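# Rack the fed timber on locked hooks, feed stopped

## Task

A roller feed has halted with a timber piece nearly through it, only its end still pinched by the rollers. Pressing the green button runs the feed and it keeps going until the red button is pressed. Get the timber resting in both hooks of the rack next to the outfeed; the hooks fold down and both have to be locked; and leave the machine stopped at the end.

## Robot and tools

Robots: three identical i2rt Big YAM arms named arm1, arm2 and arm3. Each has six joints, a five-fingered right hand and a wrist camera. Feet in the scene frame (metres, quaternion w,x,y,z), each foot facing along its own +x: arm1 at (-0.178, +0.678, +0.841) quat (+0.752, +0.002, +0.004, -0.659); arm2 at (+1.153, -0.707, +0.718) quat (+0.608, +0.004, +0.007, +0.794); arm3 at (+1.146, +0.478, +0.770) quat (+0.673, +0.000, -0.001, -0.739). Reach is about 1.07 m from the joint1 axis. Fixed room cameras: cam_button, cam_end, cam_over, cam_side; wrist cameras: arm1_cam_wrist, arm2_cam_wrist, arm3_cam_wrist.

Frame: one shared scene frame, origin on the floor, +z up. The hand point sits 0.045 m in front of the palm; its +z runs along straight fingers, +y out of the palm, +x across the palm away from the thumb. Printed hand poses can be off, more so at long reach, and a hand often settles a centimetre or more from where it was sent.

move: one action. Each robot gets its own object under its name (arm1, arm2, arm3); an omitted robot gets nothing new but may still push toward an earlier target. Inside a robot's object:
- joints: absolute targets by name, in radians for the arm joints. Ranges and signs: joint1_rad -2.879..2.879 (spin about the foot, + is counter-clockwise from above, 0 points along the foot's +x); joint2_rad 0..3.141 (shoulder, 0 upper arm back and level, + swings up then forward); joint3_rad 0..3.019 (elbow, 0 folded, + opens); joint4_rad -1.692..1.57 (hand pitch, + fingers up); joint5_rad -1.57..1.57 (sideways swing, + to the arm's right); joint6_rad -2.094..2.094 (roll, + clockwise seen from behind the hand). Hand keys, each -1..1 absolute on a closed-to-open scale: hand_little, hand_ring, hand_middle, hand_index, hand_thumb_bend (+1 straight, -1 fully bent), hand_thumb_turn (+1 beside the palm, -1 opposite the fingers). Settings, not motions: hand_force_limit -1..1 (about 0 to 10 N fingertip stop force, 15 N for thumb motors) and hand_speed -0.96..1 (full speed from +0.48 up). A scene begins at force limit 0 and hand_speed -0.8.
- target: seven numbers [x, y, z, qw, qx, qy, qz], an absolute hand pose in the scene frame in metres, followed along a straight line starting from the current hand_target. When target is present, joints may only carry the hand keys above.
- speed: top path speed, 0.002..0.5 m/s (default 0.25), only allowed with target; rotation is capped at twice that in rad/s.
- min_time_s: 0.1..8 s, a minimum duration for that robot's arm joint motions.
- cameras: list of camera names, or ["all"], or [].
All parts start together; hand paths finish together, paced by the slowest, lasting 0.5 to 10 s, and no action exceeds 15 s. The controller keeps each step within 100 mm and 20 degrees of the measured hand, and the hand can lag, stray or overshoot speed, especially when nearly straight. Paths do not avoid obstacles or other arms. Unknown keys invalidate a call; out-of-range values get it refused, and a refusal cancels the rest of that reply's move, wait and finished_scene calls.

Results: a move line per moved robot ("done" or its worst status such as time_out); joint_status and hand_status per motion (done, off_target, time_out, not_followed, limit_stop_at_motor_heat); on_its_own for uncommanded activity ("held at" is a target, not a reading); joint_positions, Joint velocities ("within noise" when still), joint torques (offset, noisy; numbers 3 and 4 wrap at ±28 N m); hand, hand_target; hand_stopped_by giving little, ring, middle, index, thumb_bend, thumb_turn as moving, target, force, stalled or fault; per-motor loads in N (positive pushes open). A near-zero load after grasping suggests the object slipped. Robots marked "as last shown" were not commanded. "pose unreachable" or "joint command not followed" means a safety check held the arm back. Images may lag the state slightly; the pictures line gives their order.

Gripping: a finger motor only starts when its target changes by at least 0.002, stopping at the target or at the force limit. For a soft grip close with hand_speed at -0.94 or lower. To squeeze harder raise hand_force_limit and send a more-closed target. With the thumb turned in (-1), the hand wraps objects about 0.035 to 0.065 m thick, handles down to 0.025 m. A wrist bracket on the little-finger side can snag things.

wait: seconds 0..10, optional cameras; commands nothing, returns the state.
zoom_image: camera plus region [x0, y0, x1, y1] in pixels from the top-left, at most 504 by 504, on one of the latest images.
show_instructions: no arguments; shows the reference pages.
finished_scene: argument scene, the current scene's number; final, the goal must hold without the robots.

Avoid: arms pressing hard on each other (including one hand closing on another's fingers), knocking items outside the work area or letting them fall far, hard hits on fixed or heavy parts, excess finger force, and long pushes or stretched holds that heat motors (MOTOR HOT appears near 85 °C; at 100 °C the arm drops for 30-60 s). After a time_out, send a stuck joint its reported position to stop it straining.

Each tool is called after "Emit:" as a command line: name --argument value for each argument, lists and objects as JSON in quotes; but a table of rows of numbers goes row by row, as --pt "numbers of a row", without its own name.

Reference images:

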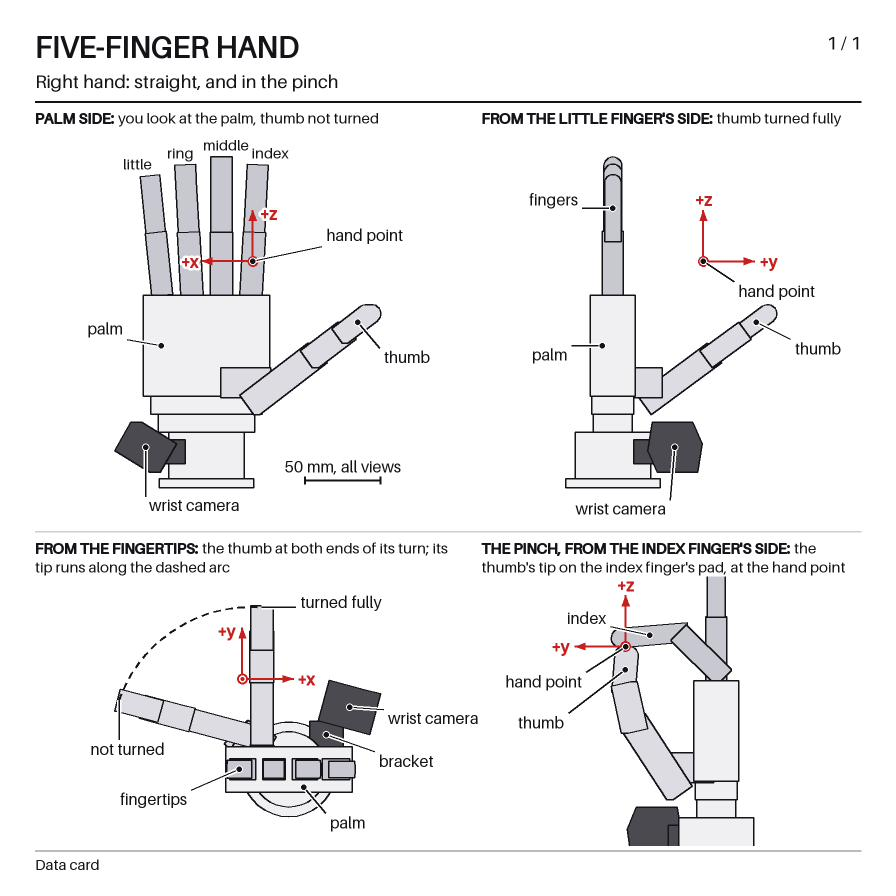

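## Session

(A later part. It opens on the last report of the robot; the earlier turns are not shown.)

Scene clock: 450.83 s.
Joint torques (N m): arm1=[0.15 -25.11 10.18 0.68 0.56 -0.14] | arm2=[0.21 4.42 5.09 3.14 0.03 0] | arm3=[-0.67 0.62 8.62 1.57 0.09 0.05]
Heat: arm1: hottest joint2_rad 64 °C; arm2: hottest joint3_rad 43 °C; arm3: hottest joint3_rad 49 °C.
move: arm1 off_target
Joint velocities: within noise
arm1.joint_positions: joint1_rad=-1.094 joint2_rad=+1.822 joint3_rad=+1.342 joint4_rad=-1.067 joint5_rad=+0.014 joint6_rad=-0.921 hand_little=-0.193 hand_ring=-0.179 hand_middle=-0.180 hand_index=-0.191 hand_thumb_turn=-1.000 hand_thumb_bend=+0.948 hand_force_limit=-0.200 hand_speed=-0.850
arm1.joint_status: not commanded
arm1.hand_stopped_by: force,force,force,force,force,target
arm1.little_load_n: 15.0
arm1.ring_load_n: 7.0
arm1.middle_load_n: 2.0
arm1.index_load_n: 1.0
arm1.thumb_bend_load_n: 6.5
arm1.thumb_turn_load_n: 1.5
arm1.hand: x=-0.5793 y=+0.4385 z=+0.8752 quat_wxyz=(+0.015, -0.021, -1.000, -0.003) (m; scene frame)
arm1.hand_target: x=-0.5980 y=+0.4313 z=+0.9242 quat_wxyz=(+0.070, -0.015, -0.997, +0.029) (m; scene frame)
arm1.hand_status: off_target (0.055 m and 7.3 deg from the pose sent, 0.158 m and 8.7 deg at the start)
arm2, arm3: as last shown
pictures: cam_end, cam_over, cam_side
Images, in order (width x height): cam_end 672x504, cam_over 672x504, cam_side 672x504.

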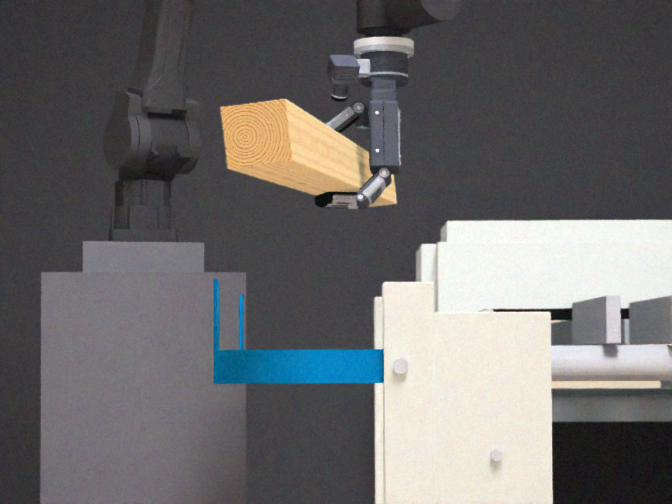

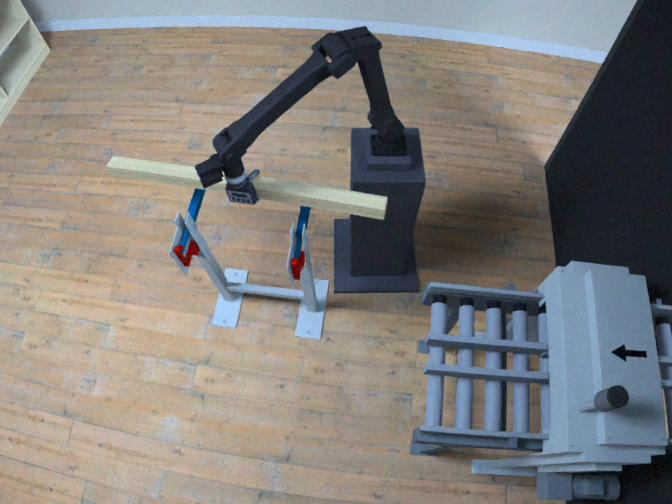

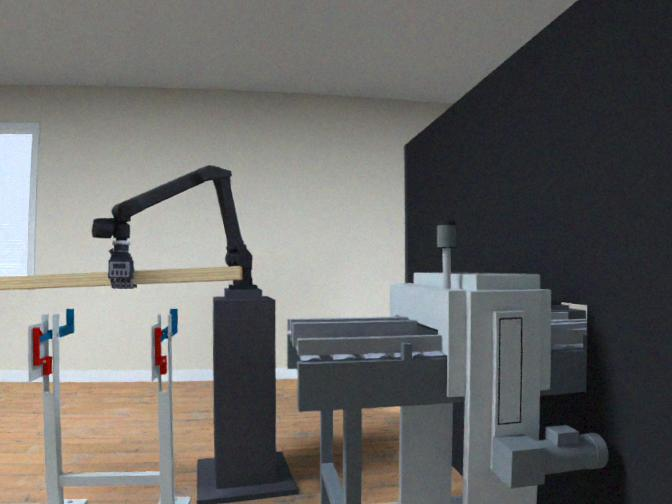

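Emit:
move --arm1 '{"target": [-0.605, 0.455, 0.90, -0.095, -0.046, 0.994, -0.030], "speed": 0.06}' --cameras '["cam_over", "cam_side", "cam_end"]'

Scene clock: 468.80 s.
Joint torques (N m): arm1=[-0.38 -24.41 9.7 0.92 0.86 -0.18] | arm2=[0.21 4.48 5.09 3.14 0.03 0] | arm3=[-0.5 0.38 8.51 1.43 0.12 0.06]
Heat: arm1: hottest joint2_rad 60 °C; arm2: hottest joint3_rad 43 °C; arm3: hottest joint3_rad 49 °C.
move: arm1 off_target
Joint velocities: within noise
arm1.joint_positions: joint1_rad=-1.113 joint2_rad=+1.788 joint3_rad=+1.222 joint4_rad=-0.942 joint5_rad=+0.020 joint6_rad=-1.069 hand_little=-0.193 hand_ring=-0.179 hand_middle=-0.180 hand_index=-0.191 hand_thumb_turn=-1.000 hand_thumb_bend=+0.948 hand_force_limit=-0.200 hand_speed=-0.850
arm1.joint_status: not commanded
arm1.hand_stopped_by: force,force,force,force,force,target
arm1.little_load_n: 15.0
arm1.ring_load_n: 7.0
arm1.middle_load_n: 2.0
arm1.index_load_n: 1.0
arm1.thumb_bend_load_n: 6.5
arm1.thumb_turn_load_n: 1.5
arm1.hand: x=-0.5786 y=+0.4620 z=+0.8511 quat_wxyz=(+0.034, +0.043, -0.999, +0.004) (m; scene frame)
arm1.hand_target: x=-0.6028 y=+0.4562 z=+0.8993 quat_wxyz=(+0.095, +0.045, -0.994, +0.029) (m; scene frame)
arm1.hand_status: off_target (0.056 m and 7.7 deg from the pose sent, 0.039 m and 12.5 deg at the start)
arm2, arm3: as last shown
pictures: cam_end, cam_over, cam_side
Images, in order (width x height): cam_end 672x504, cam_over 672x504, cam_side 672x504.

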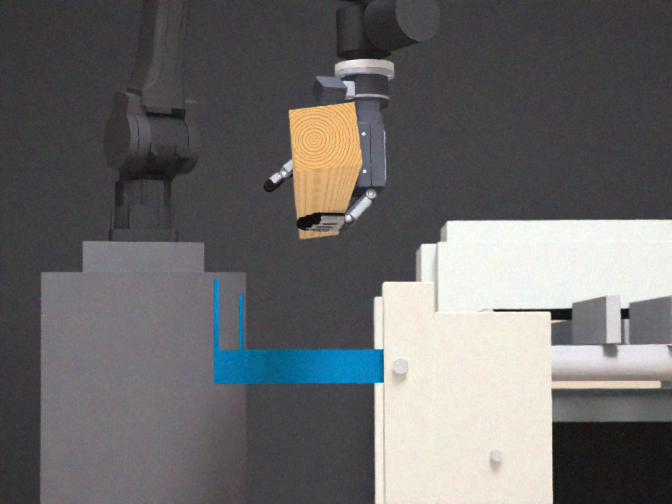

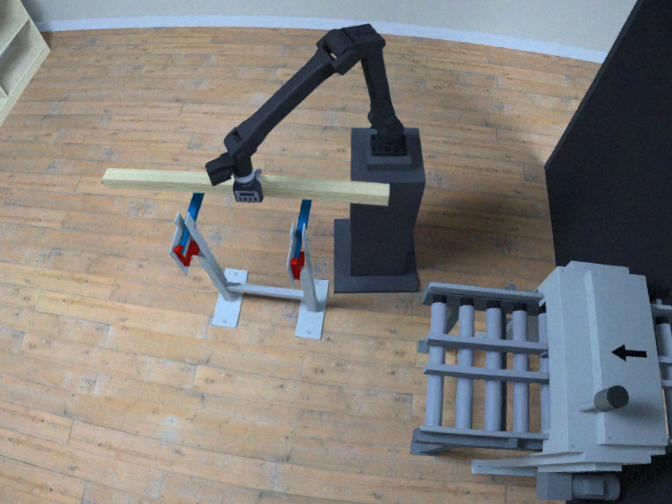

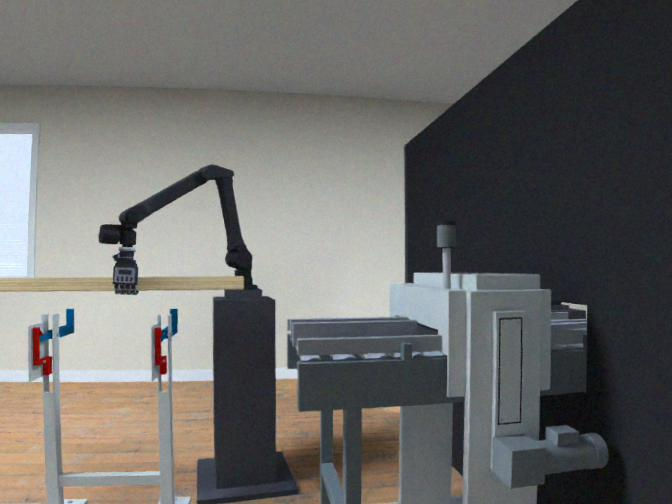

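Emit:
move --arm1 '{"target": [-0.603, 0.472, 0.84, -0.090, -0.048, 0.994, -0.002], "speed": 0.05}' --cameras '["cam_over", "cam_side", "cam_end"]'

Scene clock: 479.73 s.
Joint torques (N m): arm1=[-0.85 -18.55 9.31 1.11 0.99 -0.22] | arm2=[0.26 4.42 5.11 3.12 0.03 0] | arm3=[-0.15 0.73 8.55 1.55 0.15 0.07]
Heat: arm1: hottest joint2_rad 59 °C; arm2: hottest joint3_rad 43 °C; arm3: hottest joint3_rad 49 °C.
move: arm1 off_target
Joint velocities: within noise
arm1.joint_positions: joint1_rad=-1.122 joint2_rad=+1.810 joint3_rad=+1.150 joint4_rad=-0.824 joint5_rad=+0.058 joint6_rad=-1.083 hand_little=-0.193 hand_ring=-0.179 hand_middle=-0.180 hand_index=-0.191 hand_thumb_turn=-1.000 hand_thumb_bend=+0.948 hand_force_limit=-0.200 hand_speed=-0.850
arm1.joint_status: not commanded
arm1.hand_stopped_by: force,force,force,force,force,target
arm1.little_load_n: 15.5
arm1.ring_load_n: 7.0
arm1.middle_load_n: 2.5
arm1.index_load_n: 1.0
arm1.thumb_bend_load_n: 6.5
arm1.thumb_turn_load_n: 1.0
arm1.hand: x=-0.5799 y=+0.4759 z=+0.8192 quat_wxyz=(+0.053, +0.045, -0.998, -0.007) (m; scene frame)
arm1.hand_target: x=-0.6022 y=+0.4723 z=+0.8406 quat_wxyz=(+0.090, +0.048, -0.995, +0.002) (m; scene frame)
arm1.hand_status: off_target (0.031 m and 4.4 deg from the pose sent, 0.029 m and 6.5 deg at the start)
arm2, arm3: as last shown
pictures: cam_end, cam_over, cam_side
Images, in order (width x height): cam_end 672x504, cam_over 672x504, cam_side 672x504.

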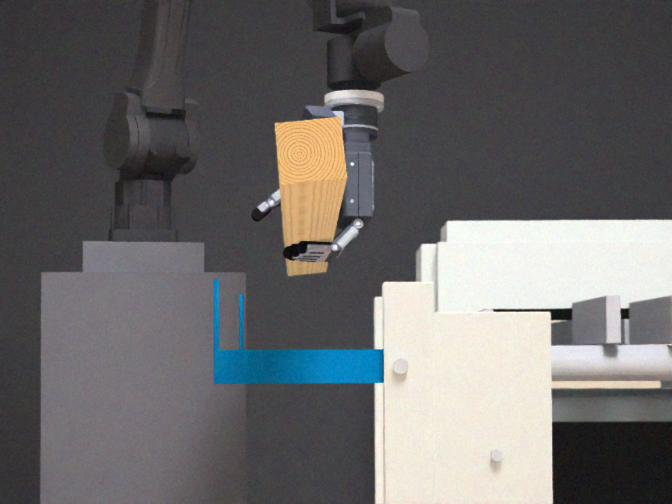

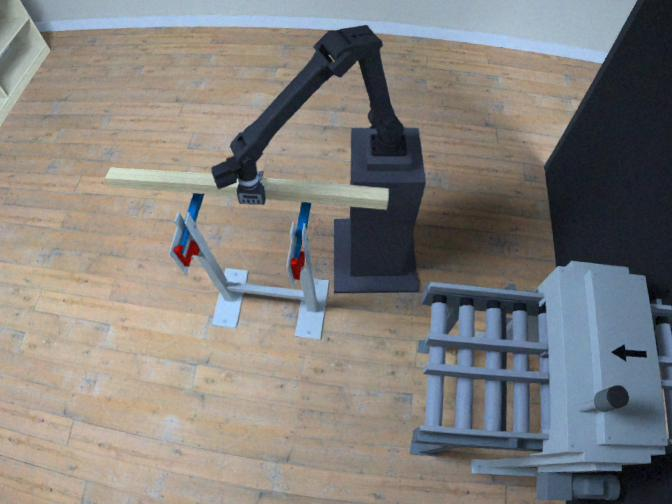

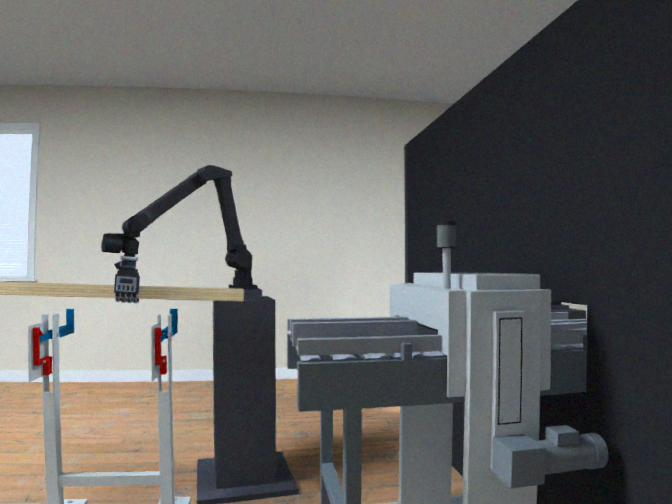

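Emit:
move --arm1 '{"target": [-0.603, 0.475, 0.770, -0.085, -0.048, 0.994, 0.025], "speed": 0.04}' --cameras '["cam_side", "cam_end"]'

Scene clock: 490.37 s.
Joint torques (N m): arm1=[0.09 -19.49 7.79 0.94 1.16 -0.08] | arm2=[0.21 4.48 5.09 3.14 0.03 0] | arm3=[-0.56 0.5 8.53 1.5 0.11 0.04]
Heat: arm1: hottest joint2_rad 56 °C; arm2: hottest joint3_rad 43 °C; arm3: hottest joint3_rad 49 °C.
move: arm1 off_target
Joint velocities: within noise
arm1.joint_positions: joint1_rad=-1.122 joint2_rad=+1.950 joint3_rad=+1.131 joint4_rad=-0.693 joint5_rad=+0.098 joint6_rad=-1.083 hand_little=-0.193 hand_ring=-0.179 hand_middle=-0.180 hand_index=-0.191 hand_thumb_turn=-1.000 hand_thumb_bend=+0.948 hand_force_limit=-0.200 hand_speed=-0.850
arm1.joint_status: not commanded
arm1.hand_stopped_by: force,force,force,force,force,target
arm1.little_load_n: 14.5
arm1.ring_load_n: 7.0
arm1.middle_load_n: 2.0
arm1.index_load_n: 1.0
arm1.thumb_bend_load_n: 6.5
arm1.thumb_turn_load_n: 1.5
arm1.hand: x=-0.5836 y=+0.4833 z=+0.7524 quat_wxyz=(+0.052, +0.045, -0.997, -0.031) (m; scene frame)
arm1.hand_target: x=-0.6024 y=+0.4752 z=+0.7703 quat_wxyz=(+0.085, +0.048, -0.995, -0.025) (m; scene frame)
arm1.hand_status: off_target (0.028 m and 3.9 deg from the pose sent, 0.054 m and 4.2 deg at the start)
arm2.joint_positions: joint1_rad=+0.072 joint2_rad=+0.799 joint3_rad=+2.184 joint4_rad=-1.519 joint5_rad=+0.016 joint6_rad=-1.236 hand_little=-1.000 hand_ring=-1.000 hand_middle=-1.000 hand_index=+1.000 hand_thumb_turn=+1.000 hand_thumb_bend=+1.000 hand_force_limit=+0.000 hand_speed=-0.500
arm2.joint_status: not commanded
arm2.hand_stopped_by: target,target,target,target,target,target
arm2.little_load_n: 0.0
arm2.ring_load_n: 0.0
arm2.middle_load_n: 0.0
arm2.index_load_n: 0.0
arm2.thumb_bend_load_n: 0.0
arm2.thumb_turn_load_n: 0.0
arm2.hand: x=+1.1668 y=-0.5576 z=+1.4572 quat_wxyz=(-0.592, +0.540, +0.526, +0.285) (m; scene frame)
arm2.hand_target: x=+1.1667 y=-0.5598 z=+1.4669 quat_wxyz=(-0.605, +0.533, +0.517, +0.287) (m; scene frame)
arm2.hand_status: not commanded
arm3: as last shown
pictures: cam_end, cam_side
Images, in order (width x height): cam_end 672x504, cam_side 672x504.

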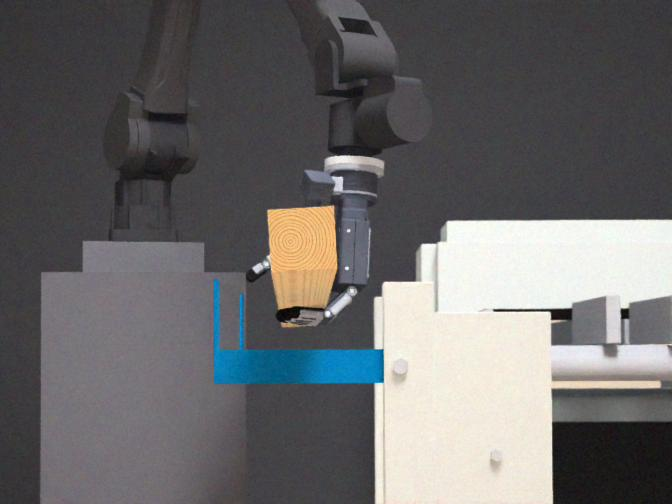

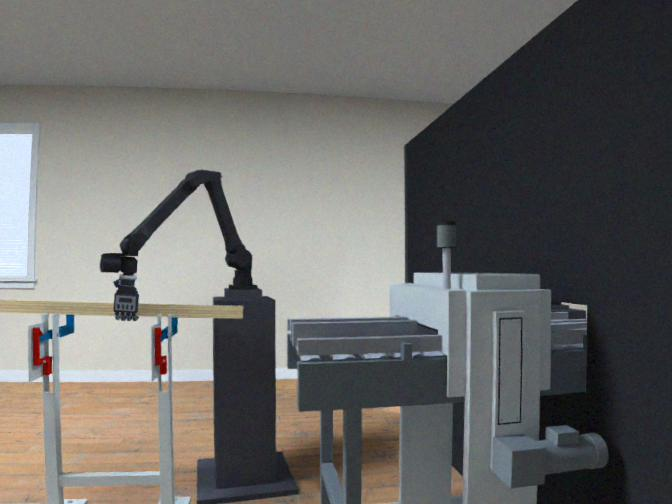

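Emit:
move --arm1 '{"target": [-0.603, 0.470, 0.725, -0.073, -0.048, 0.995, 0.020], "speed": 0.04}' --cameras '["cam_side", "cam_end", "cam_over"]'

Scene clock: 496.20 s.
Joint torques (N m): arm1=[0.09 -19.31 7.83 1.01 0.8 -0.07] | arm2=[0.21 4.42 5.11 3.14 0.03 0] | arm3=[-0.44 0.5 8.59 1.51 0.16 0.05]
Heat: arm1: hottest joint2_rad 55 °C; arm2: hottest joint3_rad 43 °C; arm3: hottest joint3_rad 49 °C.
move: arm1 off_target
Joint velocities: within noise
arm1.joint_positions: joint1_rad=-1.122 joint2_rad=+2.042 joint3_rad=+1.131 joint4_rad=-0.620 joint5_rad=+0.086 joint6_rad=-1.083 hand_little=-0.193 hand_ring=-0.179 hand_middle=-0.180 hand_index=-0.191 hand_thumb_turn=-1.000 hand_thumb_bend=+0.948 hand_force_limit=-0.200 hand_speed=-0.850
arm1.joint_status: not commanded
arm1.hand_stopped_by: force,force,force,force,force,target
arm1.little_load_n: 16.5
arm1.ring_load_n: 7.0
arm1.middle_load_n: 0.5
arm1.index_load_n: 1.0
arm1.thumb_bend_load_n: 7.0
arm1.thumb_turn_load_n: -0.5
arm1.hand: x=-0.5802 y=+0.4832 z=+0.7095 quat_wxyz=(+0.040, +0.045, -0.998, -0.031) (m; scene frame)
arm1.hand_target: x=-0.6022 y=+0.4703 z=+0.7256 quat_wxyz=(+0.073, +0.048, -0.996, -0.020) (m; scene frame)
arm1.hand_status: off_target (0.031 m and 4.0 deg from the pose sent, 0.036 m and 2.8 deg at the start)
arm2, arm3: as last shown
arm3.thumb_bend_load_n: 0.5
pictures: cam_end, cam_over, cam_side
Images, in order (width x height): cam_end 672x504, cam_over 672x504, cam_side 672x504.

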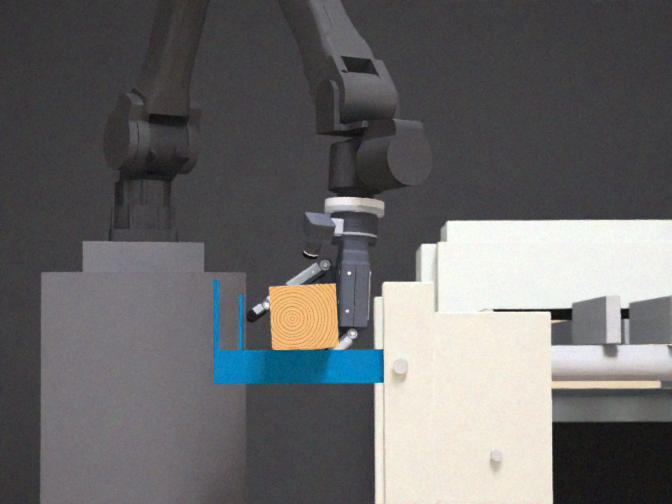

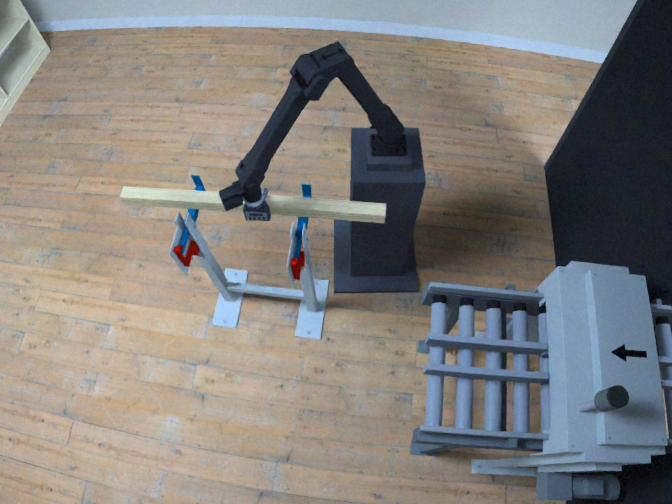

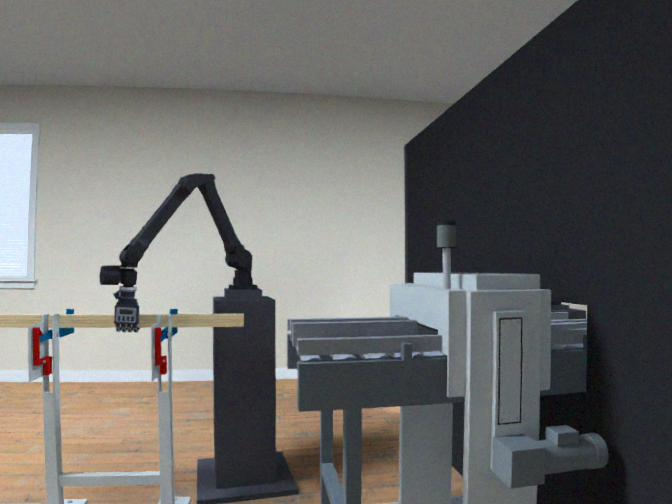

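Emit:
move --arm1 '{"target": [-0.602, 0.470, 0.700, -0.060, -0.048, 0.996, 0.020], "speed": 0.03}' --cameras '["cam_side", "cam_end", "cam_over"]'

Scene clock: 500.50 s.
Joint torques (N m): arm1=[-0.09 -15.03 9.2 1.74 0.21 -0.09] | arm2=[0.26 4.48 5.09 3.14 0.03 0] | arm3=[-0.56 0.32 8.57 1.43 0.15 0.03]
Heat: arm1: hottest joint2_rad 55 °C; arm2: hottest joint3_rad 43 °C; arm3: hottest joint3_rad 49 °C.
move: arm1 off_target
Joint velocities: within noise
arm1.joint_positions: joint1_rad=-1.122 joint2_rad=+2.047 joint3_rad=+1.131 joint4_rad=-0.617 joint5_rad=+0.086 joint6_rad=-1.083 hand_little=-0.193 hand_ring=-0.180 hand_middle=-0.180 hand_index=-0.191 hand_thumb_turn=-1.000 hand_thumb_bend=+0.948 hand_force_limit=-0.200 hand_speed=-0.850
arm1.joint_status: not commanded
arm1.hand_stopped_by: force,force,force,force,force,target
arm1.little_load_n: 10.0
arm1.ring_load_n: 0.5
arm1.middle_load_n: 0.0
arm1.index_load_n: 1.5
arm1.thumb_bend_load_n: 9.5
arm1.thumb_turn_load_n: 0.0
arm1.hand: x=-0.5796 y=+0.4835 z=+0.7075 quat_wxyz=(+0.039, +0.045, -0.998, -0.031) (m; scene frame)
arm1.hand_target: x=-0.6011 y=+0.4705 z=+0.7013 quat_wxyz=(+0.060, +0.048, -0.997, -0.020) (m; scene frame)
arm1.hand_status: off_target (0.027 m and 2.7 deg from the pose sent, 0.027 m and 2.6 deg at the start)
arm2, arm3: as last shown
arm3.thumb_bend_load_n: 0.0
pictures: cam_end, cam_over, cam_side
Images, in order (width x height): cam_end 672x504, cam_over 672x504, cam_side 672x504.

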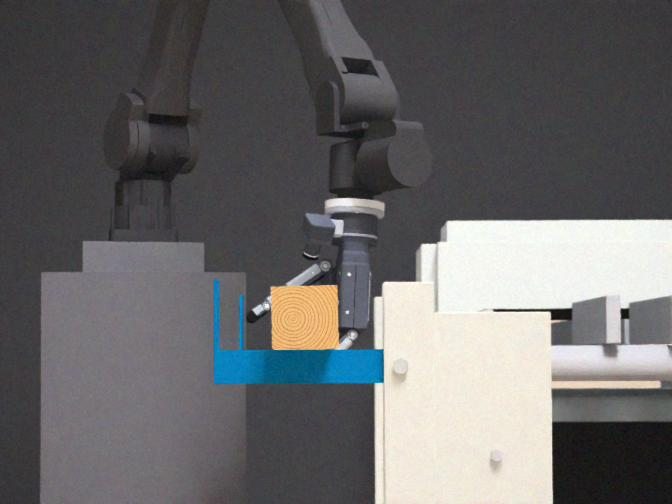

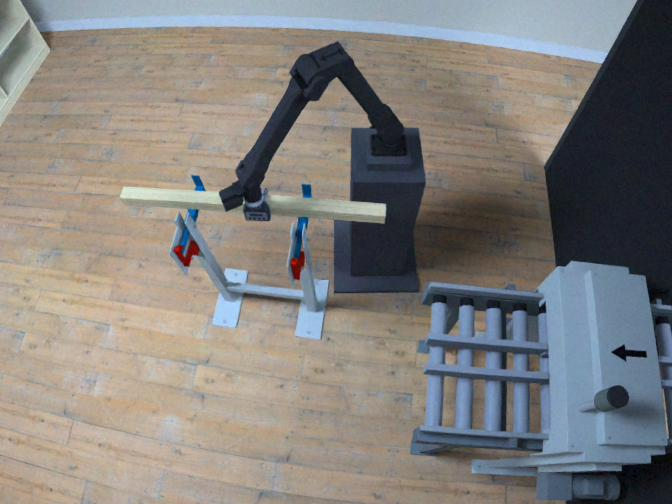

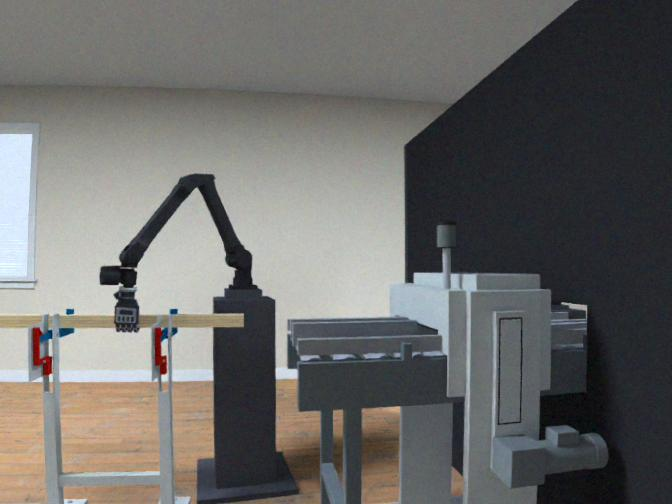

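Emit:
zoom_image --camera "cam_side" --region '[0, 270, 280, 400]'

Emit:
zoom_image --camera "cam_end" --region '[200, 240, 440, 420]'

Emit:
zoom_image --camera "cam_over" --region '[110, 160, 410, 300]'

Scaled by 1.800 from the camera's 672x504 image, which has a finer 960x720 frame.

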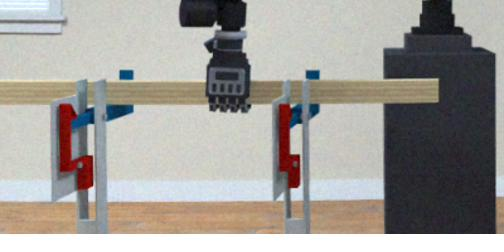

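Scaled by 2.100 from the camera's 672x504 image, which has a finer 960x720 frame.

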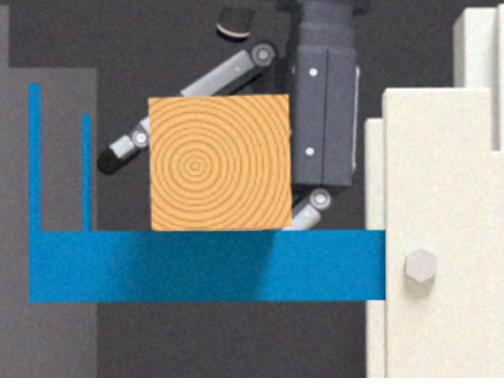

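Scaled by 1.680 from the camera's 672x504 image, which has a finer 960x720 frame.

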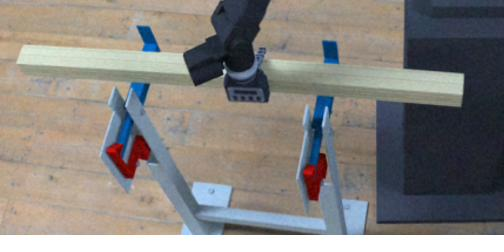

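Emit:
move --arm1 '{"target": [-0.602, 0.470, 0.682, -0.058, -0.046, 0.996, 0.022], "speed": 0.03}' --cameras '["cam_end"]'

Scene clock: 507.60 s.
Joint torques (N m): arm1=[-0.26 -12.51 9.42 2.47 0.11 -0.01] | arm2=[0.26 4.48 5.09 3.12 0.03 0] | arm3=[-0.38 0.44 8.55 1.61 0.12 0.01]
Heat: arm1: hottest joint2_rad 54 °C; arm2: hottest joint3_rad 43 °C; arm3: hottest joint3_rad 49 °C.
move: arm1 off_target
Joint velocities: within noise
arm1.joint_positions: joint1_rad=-1.120 joint2_rad=+2.051 joint3_rad=+1.131 joint4_rad=-0.614 joint5_rad=+0.089 joint6_rad=-1.083 hand_little=-0.194 hand_ring=-0.180 hand_middle=-0.180 hand_index=-0.191 hand_thumb_turn=-1.000 hand_thumb_bend=+0.948 hand_force_limit=-0.200 hand_speed=-0.850
arm1.joint_status: not commanded
arm1.hand_stopped_by: force,force,force,force,force,target
arm1.little_load_n: 6.5
arm1.ring_load_n: 0.0
arm1.middle_load_n: 0.0
arm1.index_load_n: 1.5
arm1.thumb_bend_load_n: 11.5
arm1.thumb_turn_load_n: 0.0
arm1.hand: x=-0.5795 y=+0.4833 z=+0.7057 quat_wxyz=(+0.040, +0.046, -0.998, -0.033) (m; scene frame)
arm1.hand_target: x=-0.6000 y=+0.4709 z=+0.6842 quat_wxyz=(+0.058, +0.046, -0.997, -0.022) (m; scene frame)
arm1.hand_status: off_target (0.035 m and 2.4 deg from the pose sent, 0.036 m and 2.4 deg at the start)
arm2, arm3: as last shown
arm2.thumb_bend_load_n: 0.5
pictures: cam_end
Images, in order (width x height): cam_end 672x504.

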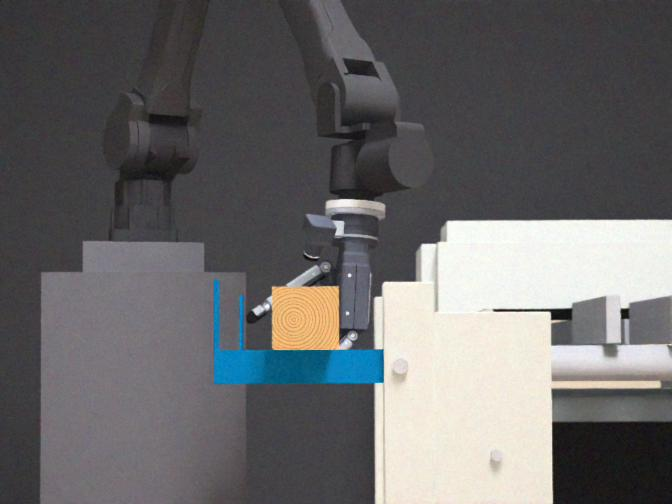

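Resting. Release.

Emit:
move --arm1 '{"joints": {"hand_speed": -0.8, "hand_thumb_bend": 1.0, "hand_little": 0.0, "hand_ring": 0.0, "hand_middle": 0.0, "hand_index": 0.0}}' --cameras '["cam_end"]'

Emit:
move --arm1 '{"joints": {"hand_little": 1.0, "hand_ring": 1.0, "hand_middle": 1.0, "hand_index": 1.0}}' --cameras '["cam_end", "cam_side", "cam_over"]'

Scene clock: 512.43 s.
Joint torques (N m): arm1=[0.21 -12.81 9.26 1.61 -0.28 -0.01] | arm2=[0.21 4.48 5.09 3.14 0.03 0] | arm3=[-0.67 0.85 8.57 1.65 0.11 0.07]
Heat: arm1: hottest joint2_rad 53 °C; arm2: hottest joint3_rad 43 °C; arm3: hottest joint3_rad 49 °C.
move: arm1 done
Joint velocities: within noise
arm1.joint_positions: joint1_rad=-1.123 joint2_rad=+2.059 joint3_rad=+1.132 joint4_rad=-0.588 joint5_rad=+0.098 joint6_rad=-1.083 hand_little=+0.000 hand_ring=+0.000 hand_middle=+0.000 hand_index=+0.000 hand_thumb_turn=-1.000 hand_thumb_bend=+1.000 hand_force_limit=-0.200 hand_speed=-0.800
arm1.joint_status: all done
arm1.hand_stopped_by: target,target,target,target,target,target
arm1.little_load_n: 0.0
arm1.ring_load_n: 0.0
arm1.middle_load_n: 0.0
arm1.index_load_n: 0.0
arm1.thumb_bend_load_n: 1.0
arm1.thumb_turn_load_n: 2.0
arm1.hand: x=-0.5858 y=+0.4831 z=+0.7020 quat_wxyz=(+0.050, +0.044, -0.997, -0.032) (m; scene frame)
arm1.hand_target: x=-0.6000 y=+0.4710 z=+0.6842 quat_wxyz=(+0.058, +0.046, -0.997, -0.022) (m; scene frame)
arm1.hand_status: not commanded
arm2: as last shown
arm2.little_load_n: 0.5
arm2.thumb_bend_load_n: 0.0
arm3.joint_positions: joint1_rad=+0.536 joint2_rad=+0.648 joint3_rad=+1.319 joint4_rad=-1.341 joint5_rad=+0.225 joint6_rad=-1.367 hand_little=+1.000 hand_ring=+1.000 hand_middle=+1.000 hand_index=+1.000 hand_thumb_turn=+1.000 hand_thumb_bend=+1.000 hand_force_limit=+0.000 hand_speed=-0.800
arm3.joint_status: not commanded
arm3.hand_stopped_by: target,target,target,target,target,target
arm3.little_load_n: 0.0
arm3.ring_load_n: 0.0
arm3.middle_load_n: 0.0
arm3.index_load_n: 0.0
arm3.thumb_bend_load_n: 0.0
arm3.thumb_turn_load_n: 0.0
arm3.hand: x=+1.1581 y=+0.2293 z=+1.2320 quat_wxyz=(+0.284, +0.673, -0.591, +0.343) (m; scene frame)
arm3.hand_target: x=+1.1579 y=+0.2298 z=+1.2421 quat_wxyz=(+0.288, +0.668, -0.589, +0.353) (m; scene frame)
arm3.hand_status: not commanded
pictures: cam_end
Images, in order (width x height): cam_end 672x504.

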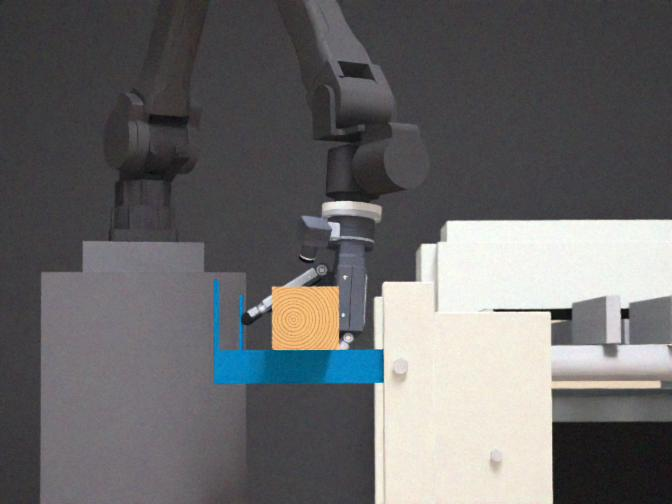

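Scene clock: 514.73 s.
Joint torques (N m): arm1=[0.03 -13.22 9.16 1.66 -0.25 -0.05] | arm2=[0.26 4.48 5.09 3.12 0.03 0] | arm3=[-0.15 0.21 8.54 1.68 0.1 0.07]
Heat: arm1: hottest joint2_rad 53 °C; arm2: hottest joint3_rad 43 °C; arm3: hottest joint3_rad 49 °C.
move: arm1 done
Joint velocities: within noise
arm1.joint_positions: joint1_rad=-1.123 joint2_rad=+2.059 joint3_rad=+1.132 joint4_rad=-0.588 joint5_rad=+0.098 joint6_rad=-1.083 hand_little=+1.000 hand_ring=+1.000 hand_middle=+1.000 hand_index=+1.000 hand_thumb_turn=-1.000 hand_thumb_bend=+1.000 hand_force_limit=-0.200 hand_speed=-0.800
arm1.joint_status: all done
arm1.hand_stopped_by: target,target,target,target,target,target
arm1.little_load_n: 0.0
arm1.ring_load_n: 0.0
arm1.middle_load_n: 0.0
arm1.index_load_n: 0.0
arm1.thumb_bend_load_n: 0.5
arm1.thumb_turn_load_n: 2.0
arm1.hand: x=-0.5858 y=+0.4831 z=+0.7020 quat_wxyz=(+0.050, +0.044, -0.997, -0.032) (m; scene frame)
arm1.hand_target: x=-0.6000 y=+0.4710 z=+0.6842 quat_wxyz=(+0.058, +0.046, -0.997, -0.022) (m; scene frame)
arm1.hand_status: not commanded
arm2, arm3: as last shown
pictures: cam_end, cam_over, cam_side
Images, in order (width x height): cam_end 672x504, cam_over 672x504, cam_side 672x504.

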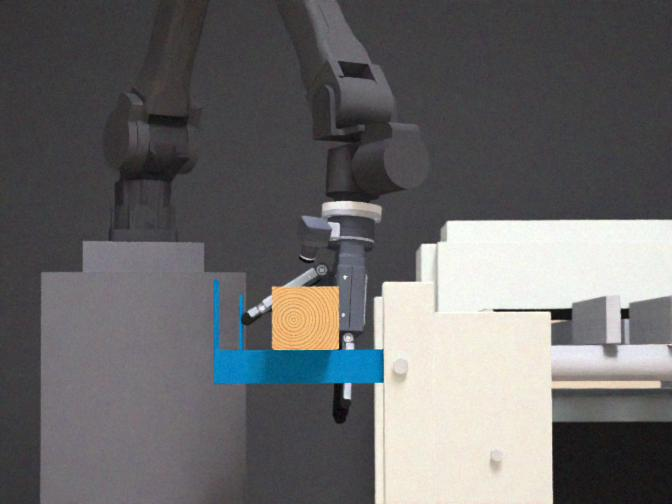

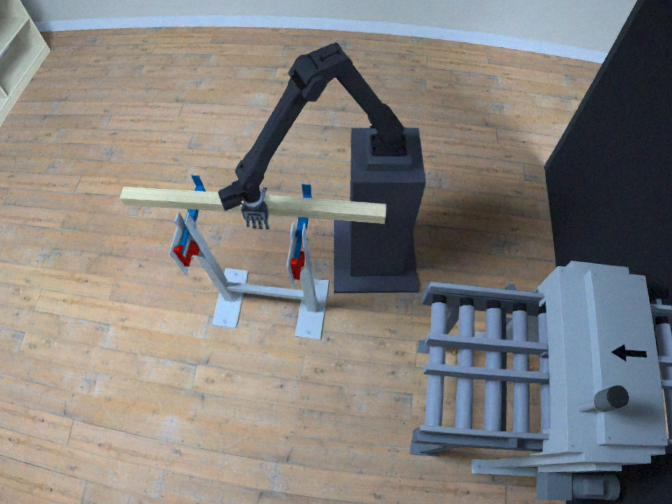

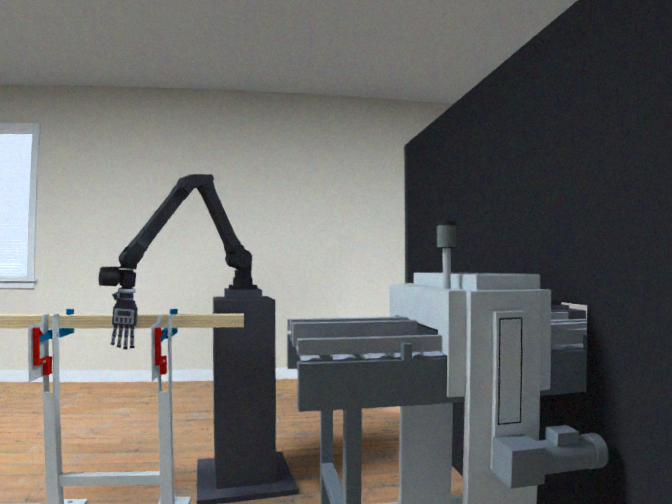

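Emit:
move --arm1 '{"target": [-0.598, 0.470, 0.79, -0.050, -0.044, 0.997, 0.020], "speed": 0.06}' --cameras '["cam_end", "cam_side"]'

Emit:
move --arm1 '{"target": [-0.598, 0.460, 0.93, -0.030, -0.030, 0.999, 0.010], "speed": 0.15}' --cameras '["cam_end", "cam_side", "cam_over", "cam_button"]'

Scene clock: 521.47 s.
Joint torques (N m): arm1=[-0.21 -18.55 10.15 -0.03 0 0] | arm2=[0.26 4.42 5.09 3.12 0.03 0] | arm3=[-0.85 0.44 8.58 1.46 0.12 0.04]
Heat: arm1: hottest joint2_rad 52 °C; arm2: hottest joint3_rad 43 °C; arm3: hottest joint3_rad 49 °C.
move: arm1 off_target
Joint velocities: within noise
arm1.joint_positions: joint1_rad=-1.123 joint2_rad=+1.926 joint3_rad=+1.163 joint4_rad=-0.787 joint5_rad=+0.080 joint6_rad=-1.083 hand_little=+1.000 hand_ring=+1.000 hand_middle=+1.000 hand_index=+1.000 hand_thumb_turn=-1.000 hand_thumb_bend=+1.000 hand_force_limit=-0.200 hand_speed=-0.800
arm1.joint_status: not commanded
arm1.hand_stopped_by: target,target,target,target,target,target
arm1.little_load_n: 0.0
arm1.ring_load_n: 0.0
arm1.middle_load_n: 0.0
arm1.index_load_n: 0.0
arm1.thumb_bend_load_n: 0.0
arm1.thumb_turn_load_n: 0.0
arm1.hand: x=-0.5794 y=+0.4820 z=+0.7731 quat_wxyz=(+0.031, +0.045, -0.998, -0.033) (m; scene frame)
arm1.hand_target: x=-0.5973 y=+0.4704 z=+0.7903 quat_wxyz=(+0.050, +0.044, -0.998, -0.020) (m; scene frame)
arm1.hand_status: off_target (0.028 m and 2.7 deg from the pose sent, 0.090 m and 1.3 deg at the start)
arm2, arm3: as last shown
arm2.little_load_n: 0.0
pictures: cam_end, cam_side
Images, in order (width x height): cam_end 672x504, cam_side 672x504.

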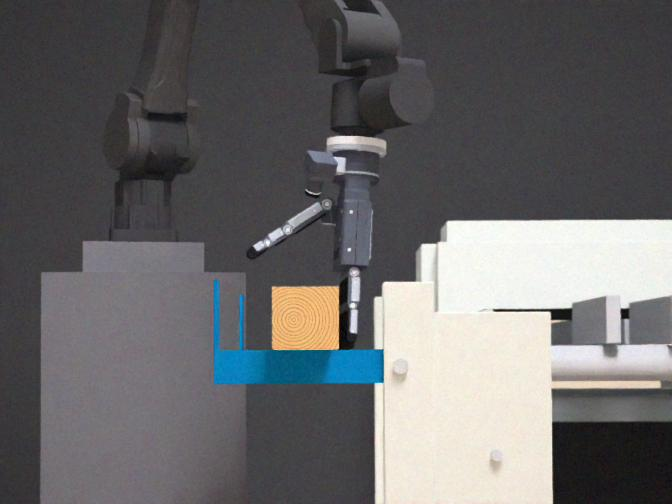

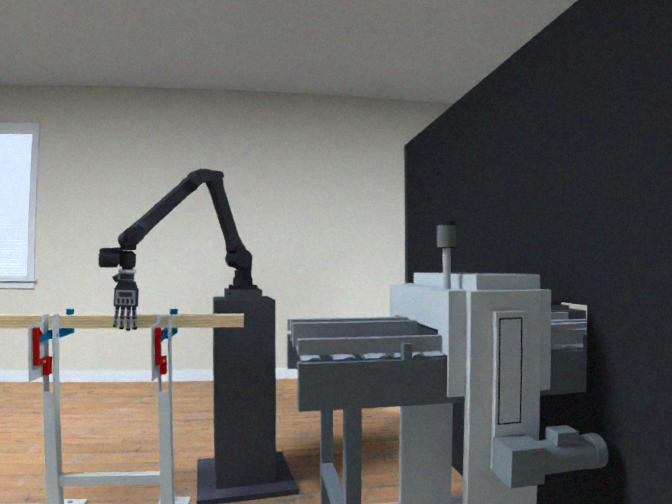

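Scene clock: 523.07 s.
Joint torques (N m): arm1=[-0.26 -17.32 12.44 -0.02 0 0.19] | arm2=[0.21 4.48 5.09 3.14 0.03 0] | arm3=[-0.32 0.67 8.39 1.47 0.11 0.06]
Heat: arm1: hottest joint2_rad 52 °C; arm2: hottest joint3_rad 43 °C; arm3: hottest joint3_rad 49 °C.
move: arm1 off_target
Joint velocities: within noise
arm1.joint_positions: joint1_rad=-1.123 joint2_rad=+1.763 joint3_rad=+1.353 joint4_rad=-1.164 joint5_rad=+0.042 joint6_rad=-1.072 hand_little=+1.000 hand_ring=+1.000 hand_middle=+1.000 hand_index=+1.000 hand_thumb_turn=-1.000 hand_thumb_bend=+1.000 hand_force_limit=-0.200 hand_speed=-0.800
arm1.joint_status: not commanded
arm1.hand_stopped_by: target,target,target,target,target,target
arm1.little_load_n: 0.0
arm1.ring_load_n: 0.0
arm1.middle_load_n: 0.0
arm1.index_load_n: 0.0
arm1.thumb_bend_load_n: 0.0
arm1.thumb_turn_load_n: 0.0
arm1.hand: x=-0.5838 y=+0.4684 z=+0.9113 quat_wxyz=(+0.011, +0.040, -0.999, -0.023) (m; scene frame)
arm1.hand_target: x=-0.5973 y=+0.4604 z=+0.9301 quat_wxyz=(+0.030, +0.030, -0.999, -0.010) (m; scene frame)
arm1.hand_status: off_target (0.025 m and 2.9 deg from the pose sent, 0.159 m and 3.1 deg at the start)
arm2, arm3: as last shown
arm3.little_load_n: 0.5
pictures: cam_button, cam_end, cam_over, cam_side
Images, in order (width x height): cam_button 672x504, cam_end 672x504, cam_over 672x504, cam_side 672x504.

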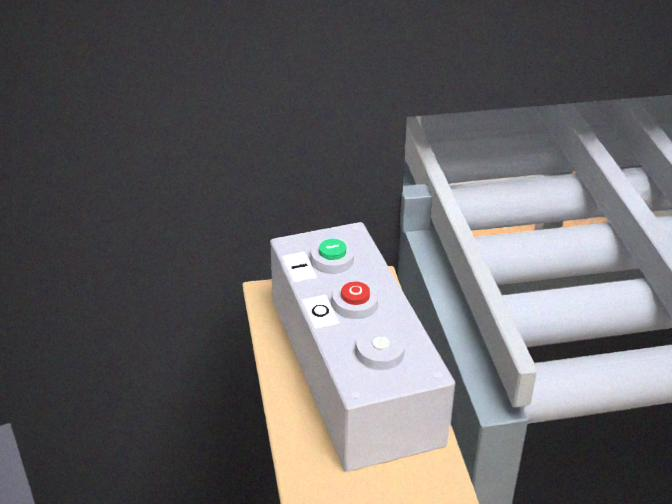

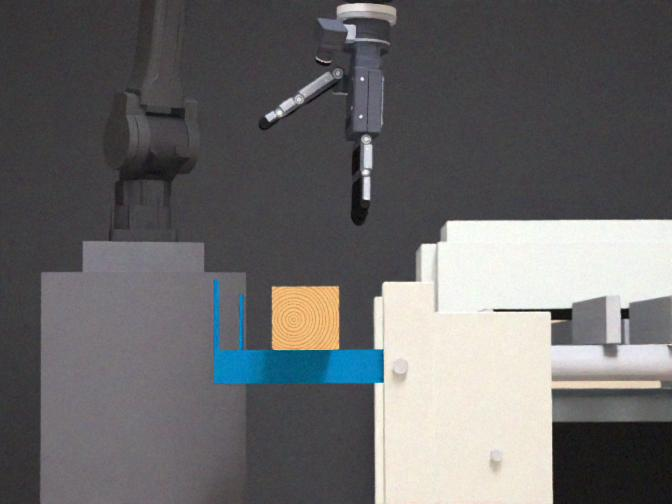

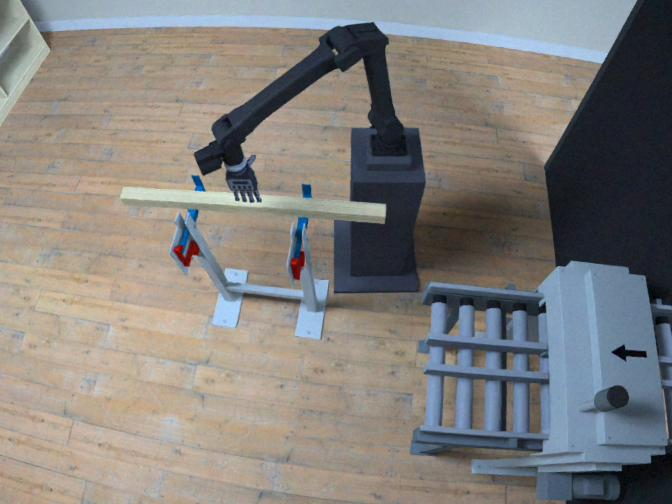

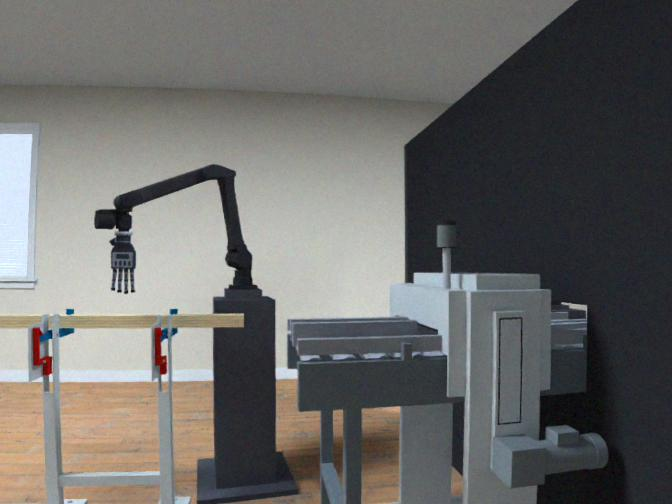

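Emit:
zoom_image --camera "cam_side" --region '[0, 290, 260, 400]'

Emit:
zoom_image --camera "cam_over" --region '[150, 170, 330, 300]'

Scaled by 1.938 from the camera's 672x504 image, which has a finer 960x720 frame.

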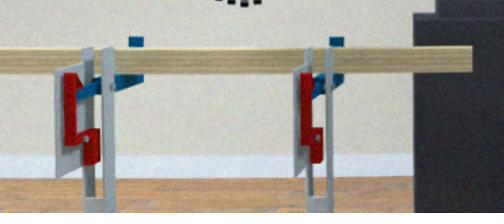

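Scaled by 2.800 from the camera's 672x504 image, which has a finer 960x720 frame.

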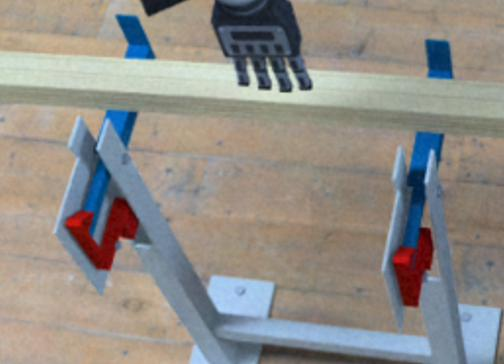

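Emit:
zoom_image --camera "cam_side" --region '[20, 305, 90, 385]'

Emit:
zoom_image --camera "cam_side" --region '[140, 305, 200, 385]'

Emit:
zoom_image --camera "cam_over" --region '[165, 205, 215, 280]'

Emit:
zoom_image --camera "cam_over" --region '[280, 210, 330, 285]'

Scaled by 6.300 from the camera's 672x504 image, which has a finer 960x720 frame.

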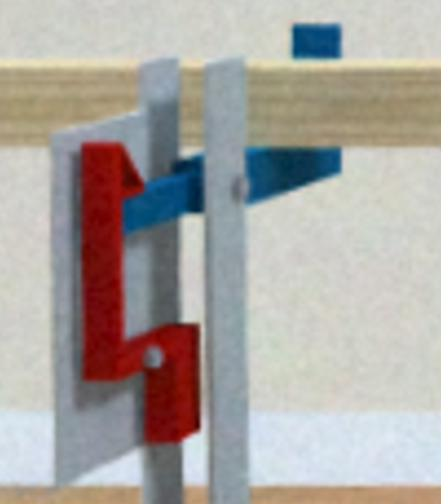

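Scaled by 6.300 from the camera's 672x504 image, which has a finer 960x720 frame.

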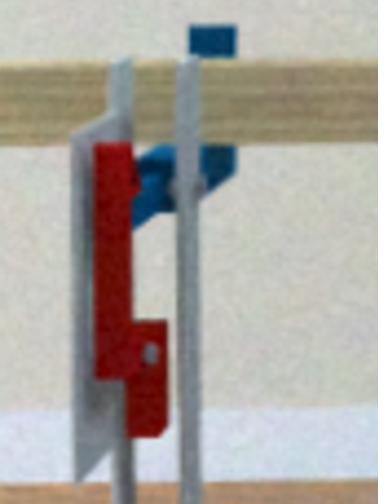

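Scaled by 6.720 from the camera's 672x504 image, which has a finer 960x720 frame.

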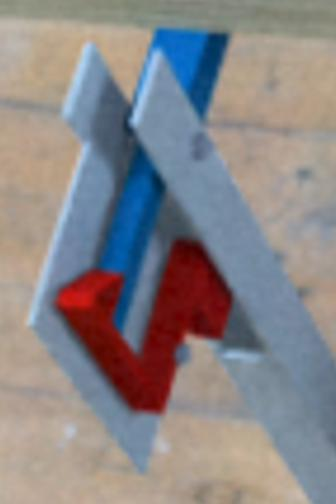

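Scaled by 6.720 from the camera's 672x504 image, which has a finer 960x720 frame.

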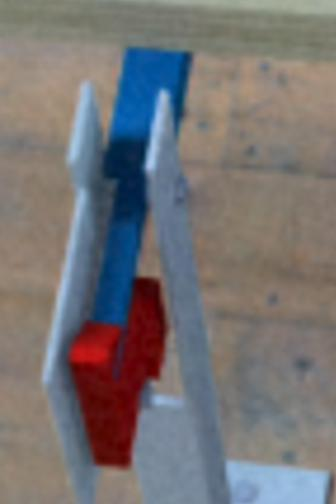

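Emit:
finished_scene --scene 2

The scene is finished: the task was done.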